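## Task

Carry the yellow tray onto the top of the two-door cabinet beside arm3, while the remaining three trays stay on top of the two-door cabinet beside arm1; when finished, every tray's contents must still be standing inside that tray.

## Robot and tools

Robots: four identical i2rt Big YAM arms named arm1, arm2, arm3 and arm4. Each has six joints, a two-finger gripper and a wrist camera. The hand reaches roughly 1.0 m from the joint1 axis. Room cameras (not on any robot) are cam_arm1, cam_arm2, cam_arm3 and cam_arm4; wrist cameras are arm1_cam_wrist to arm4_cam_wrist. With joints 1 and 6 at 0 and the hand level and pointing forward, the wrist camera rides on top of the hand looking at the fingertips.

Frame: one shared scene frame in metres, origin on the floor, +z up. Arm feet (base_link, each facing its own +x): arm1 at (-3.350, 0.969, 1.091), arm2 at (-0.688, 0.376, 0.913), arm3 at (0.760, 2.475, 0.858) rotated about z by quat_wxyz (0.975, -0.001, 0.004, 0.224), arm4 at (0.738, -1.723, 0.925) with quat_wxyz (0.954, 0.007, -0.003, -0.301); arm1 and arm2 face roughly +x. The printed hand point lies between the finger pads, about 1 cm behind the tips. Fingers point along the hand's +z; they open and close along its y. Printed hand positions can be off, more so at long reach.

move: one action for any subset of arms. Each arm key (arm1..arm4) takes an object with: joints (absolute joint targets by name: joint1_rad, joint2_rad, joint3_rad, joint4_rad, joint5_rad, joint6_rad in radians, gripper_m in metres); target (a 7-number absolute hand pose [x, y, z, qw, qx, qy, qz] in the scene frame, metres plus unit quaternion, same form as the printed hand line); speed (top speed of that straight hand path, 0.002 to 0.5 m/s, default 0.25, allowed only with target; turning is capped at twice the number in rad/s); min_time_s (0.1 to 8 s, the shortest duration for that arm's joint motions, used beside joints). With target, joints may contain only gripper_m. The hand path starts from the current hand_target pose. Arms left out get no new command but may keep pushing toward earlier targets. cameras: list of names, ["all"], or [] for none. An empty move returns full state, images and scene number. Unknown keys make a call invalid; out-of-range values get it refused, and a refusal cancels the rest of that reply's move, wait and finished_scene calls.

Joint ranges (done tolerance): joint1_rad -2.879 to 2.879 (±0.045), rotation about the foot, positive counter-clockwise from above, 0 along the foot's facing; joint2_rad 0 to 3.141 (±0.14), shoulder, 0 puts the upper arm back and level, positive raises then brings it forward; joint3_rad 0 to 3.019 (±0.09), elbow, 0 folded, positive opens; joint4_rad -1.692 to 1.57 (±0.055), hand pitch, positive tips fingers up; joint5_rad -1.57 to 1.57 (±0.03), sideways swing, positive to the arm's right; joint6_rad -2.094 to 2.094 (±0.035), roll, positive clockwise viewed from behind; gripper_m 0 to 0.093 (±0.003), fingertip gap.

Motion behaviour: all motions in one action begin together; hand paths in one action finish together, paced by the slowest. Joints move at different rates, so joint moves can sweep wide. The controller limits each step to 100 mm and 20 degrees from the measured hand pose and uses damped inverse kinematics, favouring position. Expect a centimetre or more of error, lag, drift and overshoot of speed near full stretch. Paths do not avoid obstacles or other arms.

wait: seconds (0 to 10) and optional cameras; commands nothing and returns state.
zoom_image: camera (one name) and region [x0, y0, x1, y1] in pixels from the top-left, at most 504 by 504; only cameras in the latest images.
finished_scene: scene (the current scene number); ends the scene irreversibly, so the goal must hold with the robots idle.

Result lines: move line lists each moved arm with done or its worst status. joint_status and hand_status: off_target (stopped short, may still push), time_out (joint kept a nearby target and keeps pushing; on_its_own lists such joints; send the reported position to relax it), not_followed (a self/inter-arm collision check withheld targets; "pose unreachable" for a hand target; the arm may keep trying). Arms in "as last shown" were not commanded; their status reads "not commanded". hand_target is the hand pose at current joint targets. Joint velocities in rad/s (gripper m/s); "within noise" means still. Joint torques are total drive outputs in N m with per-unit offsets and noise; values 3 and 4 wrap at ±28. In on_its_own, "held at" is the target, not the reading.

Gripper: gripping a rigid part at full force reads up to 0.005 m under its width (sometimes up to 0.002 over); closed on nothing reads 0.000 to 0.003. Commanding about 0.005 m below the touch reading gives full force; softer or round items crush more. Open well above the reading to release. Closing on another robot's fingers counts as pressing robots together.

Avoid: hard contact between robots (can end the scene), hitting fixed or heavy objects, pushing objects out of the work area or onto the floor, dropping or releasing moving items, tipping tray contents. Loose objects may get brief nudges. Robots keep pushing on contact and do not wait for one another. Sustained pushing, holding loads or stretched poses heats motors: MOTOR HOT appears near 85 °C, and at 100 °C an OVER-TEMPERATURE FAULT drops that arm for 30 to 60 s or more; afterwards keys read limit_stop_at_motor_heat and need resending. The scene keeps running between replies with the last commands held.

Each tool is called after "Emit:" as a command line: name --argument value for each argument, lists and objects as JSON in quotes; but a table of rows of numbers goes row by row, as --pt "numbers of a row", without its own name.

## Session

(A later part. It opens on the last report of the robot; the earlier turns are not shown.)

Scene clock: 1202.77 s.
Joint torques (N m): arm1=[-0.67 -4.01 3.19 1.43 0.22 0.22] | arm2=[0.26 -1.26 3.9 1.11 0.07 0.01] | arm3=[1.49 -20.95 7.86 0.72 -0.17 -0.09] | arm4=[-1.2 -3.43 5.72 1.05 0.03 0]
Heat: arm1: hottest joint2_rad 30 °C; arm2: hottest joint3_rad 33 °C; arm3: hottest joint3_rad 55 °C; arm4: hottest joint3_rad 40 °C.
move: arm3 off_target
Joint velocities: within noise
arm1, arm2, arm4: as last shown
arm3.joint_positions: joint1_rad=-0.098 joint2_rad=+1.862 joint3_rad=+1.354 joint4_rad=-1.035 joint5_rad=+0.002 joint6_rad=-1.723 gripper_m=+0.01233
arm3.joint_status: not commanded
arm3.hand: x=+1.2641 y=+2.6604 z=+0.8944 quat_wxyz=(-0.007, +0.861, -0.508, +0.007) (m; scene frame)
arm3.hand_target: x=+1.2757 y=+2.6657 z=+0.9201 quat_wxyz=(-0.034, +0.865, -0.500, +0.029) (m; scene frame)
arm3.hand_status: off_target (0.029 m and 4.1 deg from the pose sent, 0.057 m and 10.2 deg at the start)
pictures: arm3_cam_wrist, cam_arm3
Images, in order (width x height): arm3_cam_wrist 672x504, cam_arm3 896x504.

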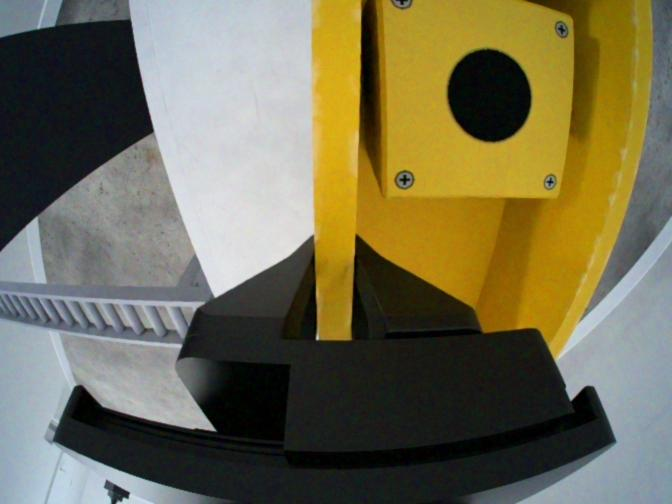

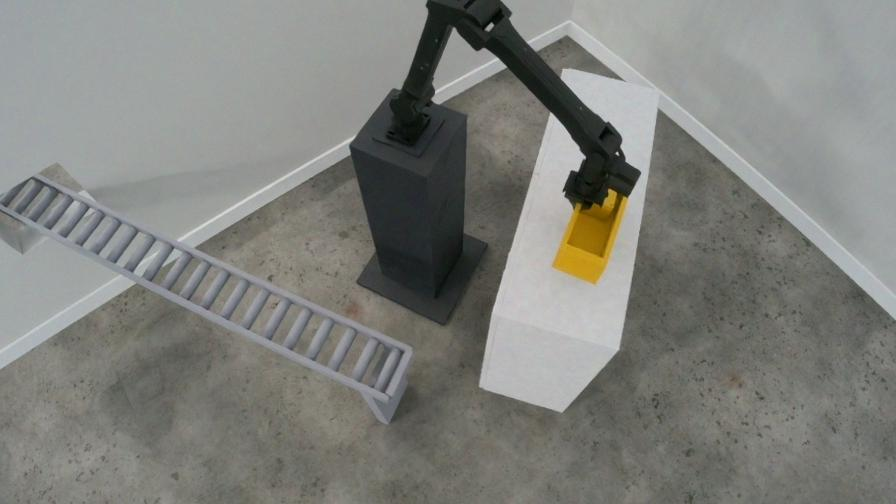

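Emit:
move --arm3 '{"target": [1.2763, 2.6659, 0.87, -0.0310, 0.8660, -0.5, 0.0258], "speed": 0.07}' --cameras '["cam_arm3"]'

Emit:
zoom_image --camera "cam_arm3" --region '[470, 60, 722, 312]'

Scene clock: 1221.77 s.
Joint torques (N m): arm1=[-0.56 -4.25 3.17 1.37 0.22 0.21] | arm2=[1.2 -2.78 4.08 1.36 0.01 0.03] | arm3=[1.44 -19.78 6.95 0.7 -0.11 0] | arm4=[-1.14 -3.19 5.87 1.07 0.01 0.04]
Heat: arm1: hottest joint2_rad 30 °C; arm2: hottest joint3_rad 33 °C; arm3: hottest joint3_rad 50 °C; arm4: hottest joint3_rad 40 °C.
move: arm3 off_target
Joint velocities: within noise
arm1.joint_positions: joint1_rad=+1.698 joint2_rad=+1.306 joint3_rad=+2.596 joint4_rad=-0.305 joint5_rad=-0.001 joint6_rad=-1.510 gripper_m=+0.04991
arm1.joint_status: not commanded
arm1.hand: x=-3.3262 y=+0.7360 z=+2.1783 quat_wxyz=(+0.064, -0.005, +0.290, -0.955) (m; scene frame)
arm1.hand_target: x=-3.3280 y=+0.7448 z=+2.1811 quat_wxyz=(+0.061, -0.005, +0.283, -0.957) (m; scene frame)
arm1.hand_status: not commanded
arm2: as last shown
arm3.joint_positions: joint1_rad=-0.098 joint2_rad=+1.915 joint3_rad=+1.318 joint4_rad=-0.932 joint5_rad=+0.000 joint6_rad=-1.730 gripper_m=+0.01233
arm3.joint_status: not commanded
arm3.hand: x=+1.2672 y=+2.6618 z=+0.8558 quat_wxyz=(-0.013, +0.863, -0.505, +0.011) (m; scene frame)
arm3.hand_target: x=+1.2761 y=+2.6658 z=+0.8701 quat_wxyz=(-0.031, +0.865, -0.500, +0.026) (m; scene frame)
arm3.hand_status: off_target (0.017 m and 2.7 deg from the pose sent, 0.028 m and 3.6 deg at the start)
arm4.joint_positions: joint1_rad=-0.674 joint2_rad=+1.292 joint3_rad=+2.571 joint4_rad=-0.315 joint5_rad=+0.010 joint6_rad=+0.589 gripper_m=+0.09396
arm4.joint_status: not commanded
arm4.hand: x=+0.7914 y=-1.9604 z=+2.0059 quat_wxyz=(-0.896, -0.250, -0.171, +0.325) (m; scene frame)
arm4.hand_target: x=+0.7881 y=-1.9495 z=+2.0133 quat_wxyz=(-0.901, -0.237, -0.160, +0.326) (m; scene frame)
arm4.hand_status: not commanded
pictures: cam_arm3
Images, in order (width x height): cam_arm3 896x504.

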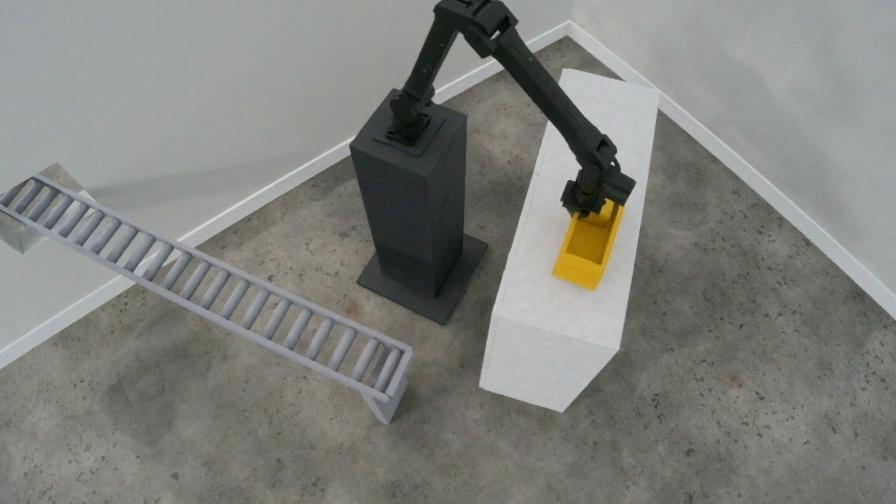

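Scaled by 2.000 from the camera's 896x504 image, which has a finer 1280x720 frame.

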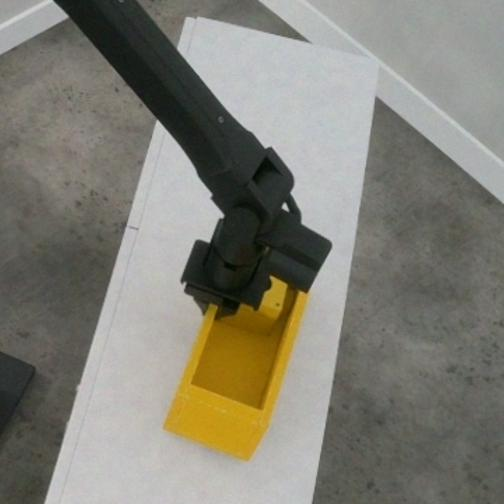

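Emit:
move --arm3 '{"target": [1.2763, 2.6659, 0.84, -0.0150, 0.8660, -0.5, 0.0125], "speed": 0.06}' --cameras '["cam_arm3", "arm3_cam_wrist"]'

Emit:
zoom_image --camera "cam_arm3" --region '[470, 60, 722, 312]'

Scene clock: 1233.27 s.
Joint torques (N m): arm1=[-0.73 -4.19 3.15 1.44 0.22 0.21] | arm2=[1.55 -2.61 3.77 0.87 0.04 0] | arm3=[1.55 -16.38 7.92 0.31 0.11 0] | arm4=[-0.97 -3.19 5.81 1.01 0.02 0]
Heat: arm1: hottest joint2_rad 30 °C; arm2: hottest joint3_rad 33 °C; arm3: hottest joint3_rad 47 °C; arm4: hottest joint3_rad 40 °C.
move: arm3 done
Joint velocities: within noise
arm1, arm2, arm4: as last shown
arm3.joint_positions: joint1_rad=-0.098 joint2_rad=+1.938 joint3_rad=+1.318 joint4_rad=-0.910 joint5_rad=-0.006 joint6_rad=-1.730 gripper_m=+0.01232
arm3.joint_status: not commanded
arm3.hand: x=+1.2687 y=+2.6634 z=+0.8437 quat_wxyz=(-0.014, +0.863, -0.504, +0.008) (m; scene frame)
arm3.hand_target: x=+1.2762 y=+2.6658 z=+0.8402 quat_wxyz=(-0.015, +0.866, -0.500, +0.013) (m; scene frame)
arm3.hand_status: done (0.009 m and 0.8 deg from the pose sent, 0.019 m and 0.7 deg at the start)
pictures: arm3_cam_wrist, cam_arm3
Images, in order (width x height): arm3_cam_wrist 672x504, cam_arm3 896x504.

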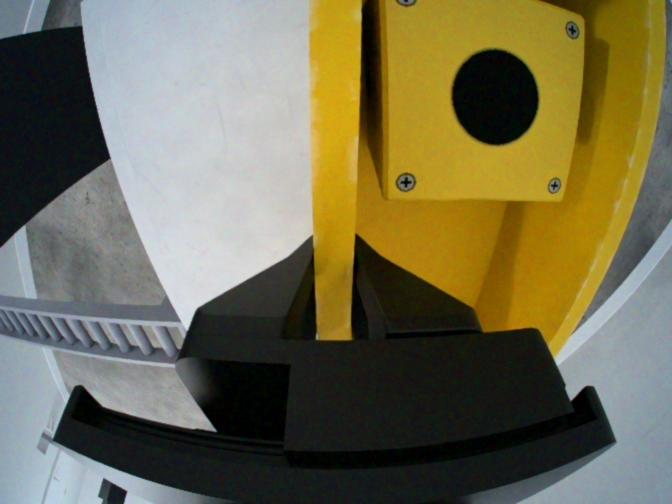

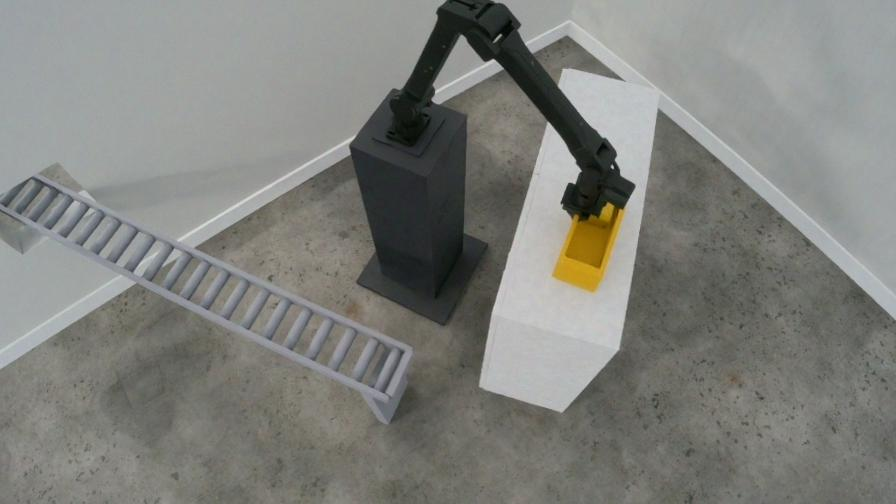

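Scaled by 2.000 from the camera's 896x504 image, which has a finer 1280x720 frame.

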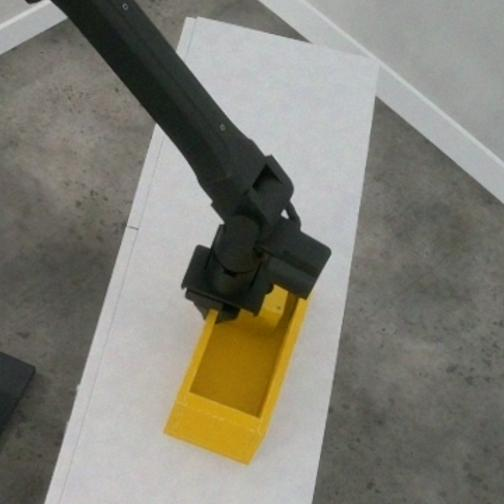

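Emit:
move --arm3 '{"target": [1.2763, 2.6659, 0.832, 0.0038, 0.8660, -0.5, -0.0032], "speed": 0.06}' --cameras '["cam_arm3", "arm3_cam_wrist"]'

Emit:
zoom_image --camera "cam_arm3" --region '[520, 160, 660, 300]'

Scene clock: 1255.97 s.
Joint torques (N m): arm1=[-0.67 -4.07 3.12 1.47 0.21 0.21] | arm2=[1.26 -2.32 4.05 1.16 0.08 -0.03] | arm3=[1.44 -14.27 9.28 -0.47 0.1 -0.01] | arm4=[-0.67 -3.08 5.86 1.02 0.02 0.02]
Heat: arm1: hottest joint2_rad 30 °C; arm2: hottest joint3_rad 33 °C; arm3: hottest joint3_rad 43 °C; arm4: hottest joint3_rad 40 °C.
move: arm3 off_target
Joint velocities: within noise
arm1, arm2, arm4: as last shown
arm3.joint_positions: joint1_rad=-0.098 joint2_rad=+1.949 joint3_rad=+1.338 joint4_rad=-0.938 joint5_rad=-0.006 joint6_rad=-1.730 gripper_m=+0.01232
arm3.joint_status: not commanded
arm3.hand: x=+1.2696 y=+2.6637 z=+0.8445 quat_wxyz=(-0.007, +0.863, -0.504, +0.002) (m; scene frame)
arm3.hand_target: x=+1.2758 y=+2.6657 z=+0.8322 quat_wxyz=(+0.003, +0.866, -0.500, -0.003) (m; scene frame)
arm3.hand_status: off_target (0.014 m and 1.5 deg from the pose sent, 0.014 m and 2.5 deg at the start)
pictures: arm3_cam_wrist, cam_arm3
Images, in order (width x height): arm3_cam_wrist 672x504, cam_arm3 896x504.

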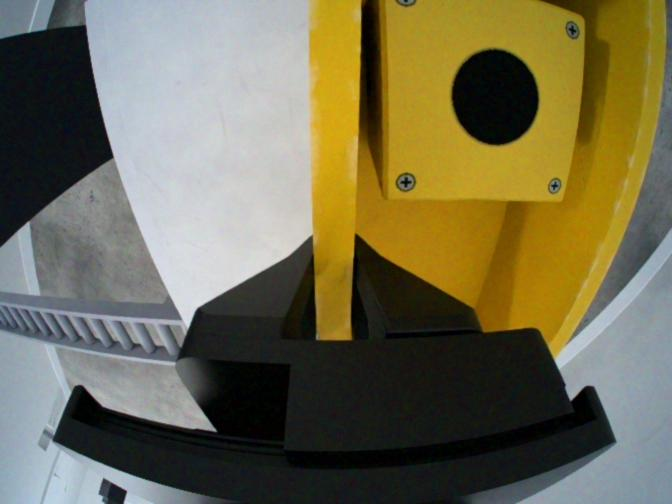

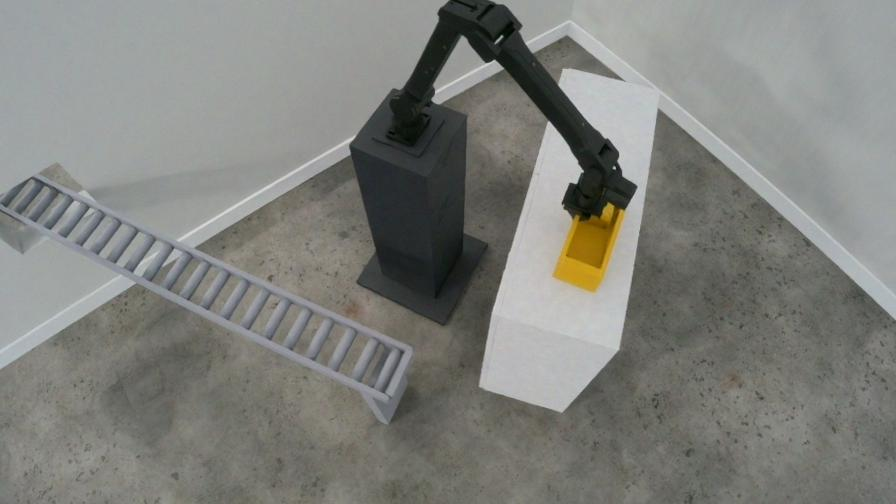

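Scaled by 3.600 from the camera's 896x504 image, which has a finer 1280x720 frame.

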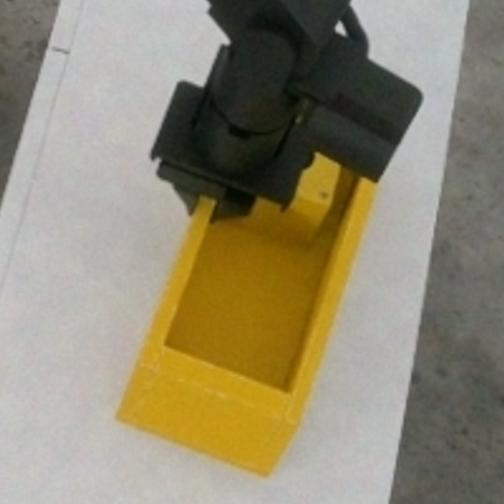

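Emit:
move --arm3 '{"target": [1.2710, 2.6641, 0.846, -0.003, 0.8630, -0.5050, 0.0005], "speed": 0.05, "joints": {"gripper_m": 0.045}}' --cameras '["arm3_cam_wrist", "cam_arm3"]'

Emit:
zoom_image --camera "cam_arm3" --region '[520, 160, 660, 300]'

Scene clock: 1293.43 s.
Joint torques (N m): arm1=[-0.73 -4.31 3.15 1.48 0.21 0.21] | arm2=[1.61 -2.55 4 1.18 -0.04 0.02] | arm3=[1.44 -20.48 7.2 -0.49 -0.07 0.11] | arm4=[-0.91 -3.14 5.83 1.02 0.02 0.03]
Heat: arm1: hottest joint2_rad 30 °C; arm2: hottest joint3_rad 33 °C; arm3: hottest joint3_rad 44 °C; arm4: hottest joint3_rad 40 °C.
move: arm3 off_target
Joint velocities: within noise
arm1, arm2, arm4: as last shown
arm3.joint_positions: joint1_rad=-0.098 joint2_rad=+1.980 joint3_rad=+1.338 joint4_rad=-0.944 joint5_rad=-0.004 joint6_rad=-1.730 gripper_m=+0.04495
arm3.joint_status: all done
arm3.hand: x=+1.2639 y=+2.6614 z=+0.8281 quat_wxyz=(+0.008, +0.863, -0.504, -0.009) (m; scene frame)
arm3.hand_target: x=+1.2708 y=+2.6640 z=+0.8458 quat_wxyz=(-0.003, +0.863, -0.505, +0.000) (m; scene frame)
arm3.hand_status: off_target (0.019 m and 1.6 deg from the pose sent, 0.002 m and 0.5 deg at the start)
pictures: arm3_cam_wrist, cam_arm3
Images, in order (width x height): arm3_cam_wrist 672x504, cam_arm3 896x504.

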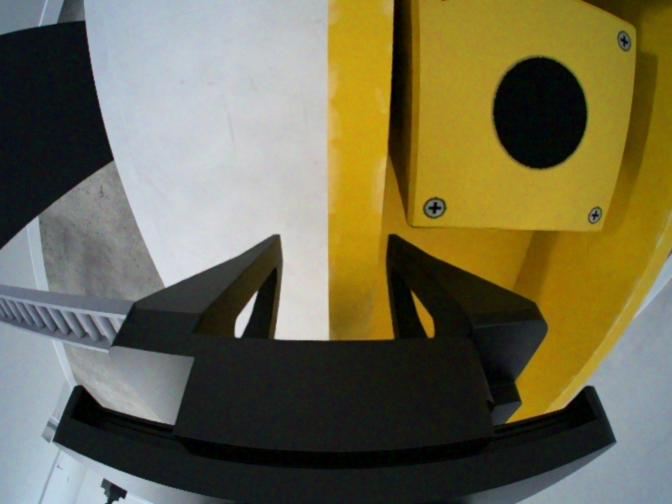

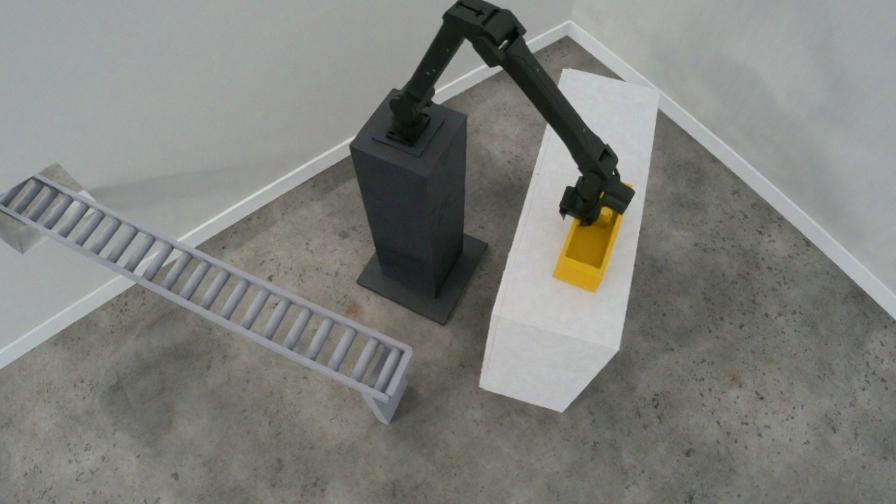

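Scaled by 3.600 from the camera's 896x504 image, which has a finer 1280x720 frame.

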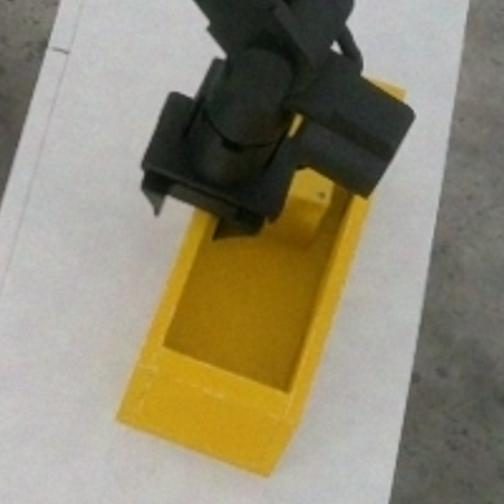

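Emit:
move --arm3 '{"target": [1.2740, 2.6652, 1.0, -0.0115, 0.8650, -0.5020, 0.0096], "speed": 0.12, "joints": {"gripper_m": 0.065}}' --cameras '["arm3_cam_wrist", "cam_arm3"]'

Emit:
zoom_image --camera "cam_arm3" --region '[520, 120, 680, 300]'

Scene clock: 1333.60 s.
Joint torques (N m): arm1=[-0.67 -4.19 3.15 1.44 0.21 0.21] | arm2=[0.5 -2.14 4.07 1.07 0.05 -0.03] | arm3=[1.49 -18.73 12.36 -0.46 0.07 0.05] | arm4=[-1.08 -3.25 5.71 1.02 0.02 0]
Heat: arm1: hottest joint2_rad 29 °C; arm2: hottest joint3_rad 33 °C; arm3: hottest joint3_rad 42 °C; arm4: hottest joint3_rad 40 °C.
move: arm3 off_target
Joint velocities: within noise
arm1, arm4: as last shown
arm2.joint_positions: joint1_rad=-0.954 joint2_rad=+1.304 joint3_rad=+2.595 joint4_rad=-0.307 joint5_rad=+0.000 joint6_rad=-1.493 gripper_m=+0.04991
arm2.joint_status: not commanded
arm2.hand: x=-0.8121 y=+0.5615 z=+2.0023 quat_wxyz=(-0.910, +0.277, +0.071, -0.300) (m; scene frame)
arm2.hand_target: x=-0.8081 y=+0.5543 z=+2.0052 quat_wxyz=(-0.914, +0.268, +0.072, -0.297) (m; scene frame)
arm2.hand_status: not commanded
arm3.joint_positions: joint1_rad=-0.098 joint2_rad=+1.792 joint3_rad=+1.467 joint4_rad=-1.274 joint5_rad=-0.004 joint6_rad=-1.730 gripper_m=+0.06492
arm3.joint_status: all done
arm3.hand: x=+1.2547 y=+2.6581 z=+0.9694 quat_wxyz=(+0.013, +0.863, -0.504, -0.013) (m; scene frame)
arm3.hand_target: x=+1.2724 y=+2.6646 z=+1.0003 quat_wxyz=(-0.012, +0.865, -0.502, +0.010) (m; scene frame)
arm3.hand_status: off_target (0.037 m and 3.8 deg from the pose sent, 0.172 m and 3.1 deg at the start)
pictures: arm3_cam_wrist, cam_arm3
Images, in order (width x height): arm3_cam_wrist 672x504, cam_arm3 896x504.

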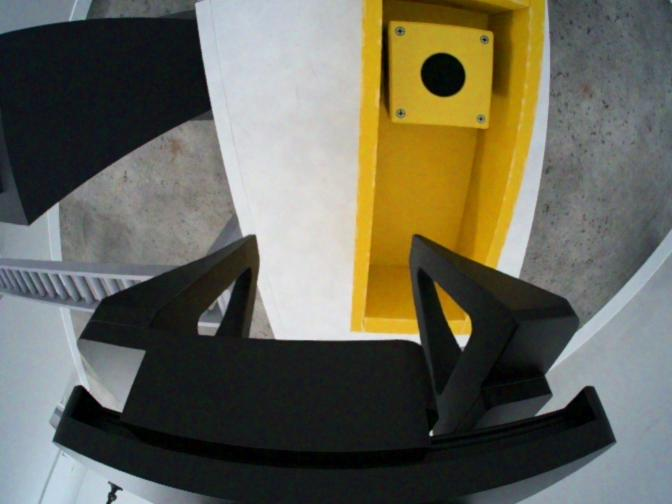

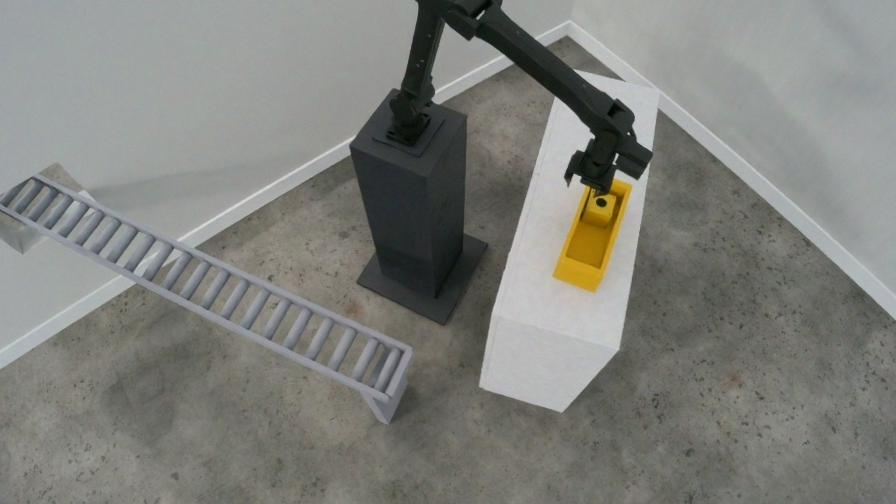

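Scaled by 2.800 from the camera's 896x504 image, which has a finer 1280x720 frame.

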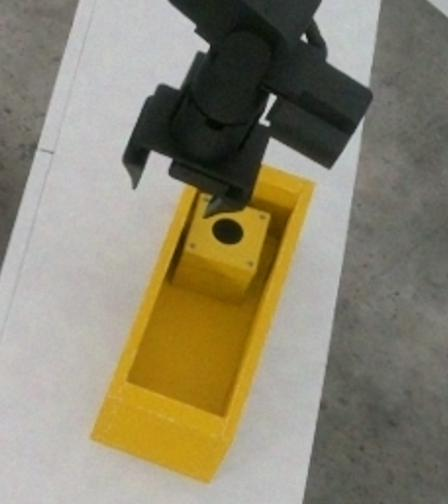

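Emit:
move --arm3 '{"joints": {"joint2_rad": 1.3, "joint3_rad": 2.6, "joint4_rad": -0.3}, "min_time_s": 2.5}' --cameras '["cam_arm1", "cam_arm3"]'

Emit:
zoom_image --camera "cam_arm3" --region '[470, 60, 722, 312]'

Scene clock: 1363.90 s.
Joint torques (N m): arm1=[-0.62 -4.25 3.19 1.47 0.19 0.21] | arm2=[0.44 -2.02 3.93 1.29 0.02 0.01] | arm3=[1.44 -4.37 3.71 1.09 0.25 0.11] | arm4=[-0.97 -3.14 5.78 1.03 0.02 0.01]
Heat: arm1: hottest joint2_rad 29 °C; arm2: hottest joint3_rad 33 °C; arm3: hottest joint3_rad 46 °C; arm4: hottest joint3_rad 40 °C.
move: arm3 done
Joint velocities: within noise
arm1, arm2, arm4: as last shown
arm3.joint_positions: joint1_rad=-0.098 joint2_rad=+1.308 joint3_rad=+2.594 joint4_rad=-0.309 joint5_rad=-0.004 joint6_rad=-1.730 gripper_m=+0.06493
arm3.joint_status: all done
arm3.hand: x=+0.9896 y=+2.5606 z=+1.9424 quat_wxyz=(-0.738, +0.257, -0.148, +0.606) (m; scene frame)
arm3.hand_target: x=+0.9777 y=+2.5558 z=+1.9468 quat_wxyz=(-0.739, +0.247, -0.143, +0.610) (m; scene frame)
arm3.hand_status: not commanded
pictures: cam_arm1, cam_arm3
Images, in order (width x height): cam_arm1 896x504, cam_arm3 896x504.

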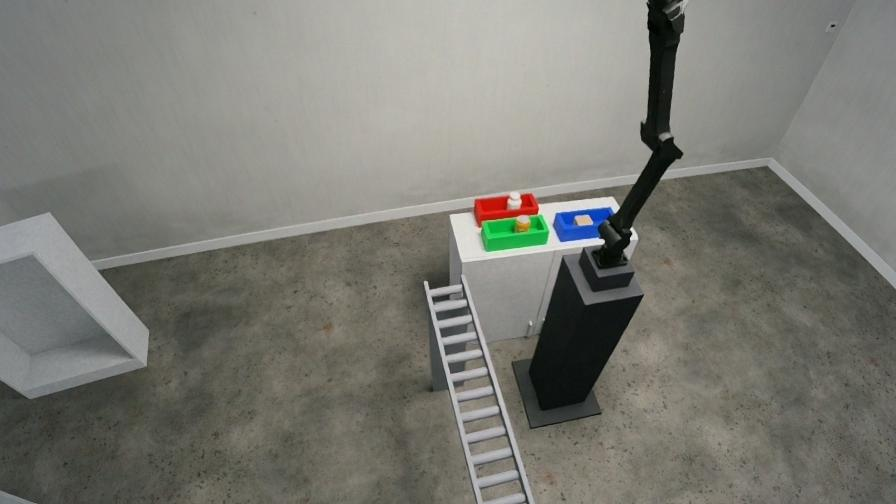

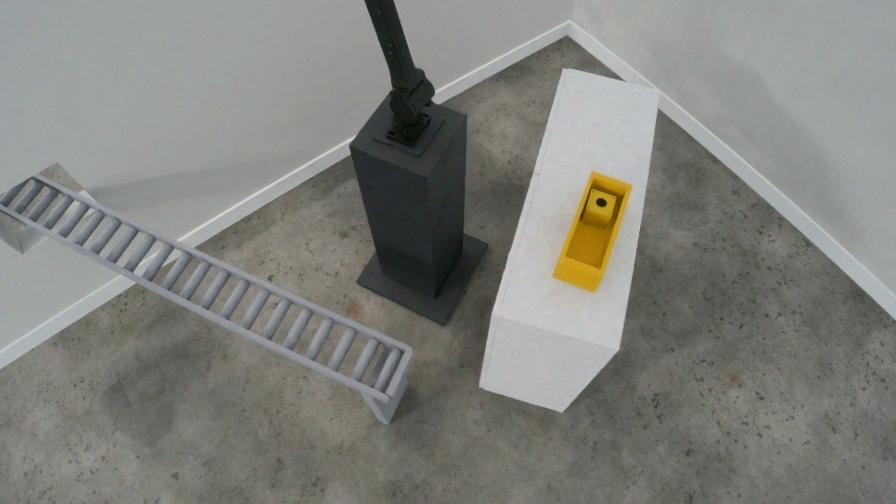

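Scaled by 2.000 from the camera's 896x504 image, which has a finer 1280x720 frame.

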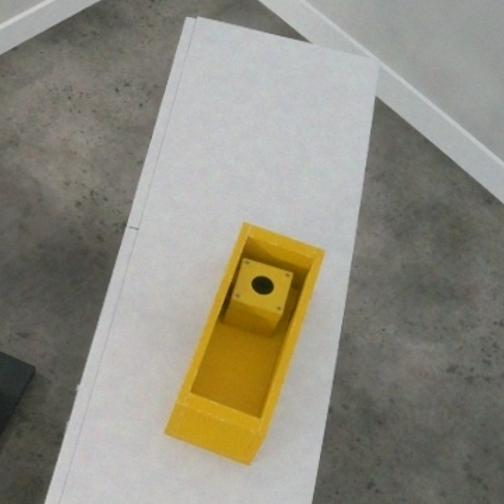

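Emit:
zoom_image --camera "cam_arm1" --region '[440, 170, 650, 290]'

Scaled by 2.400 from the camera's 896x504 image, which has a finer 1280x720 frame.

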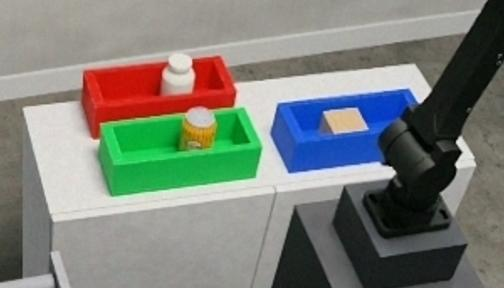

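Emit:
finished_scene --scene 2

The scene is finished: the task was done.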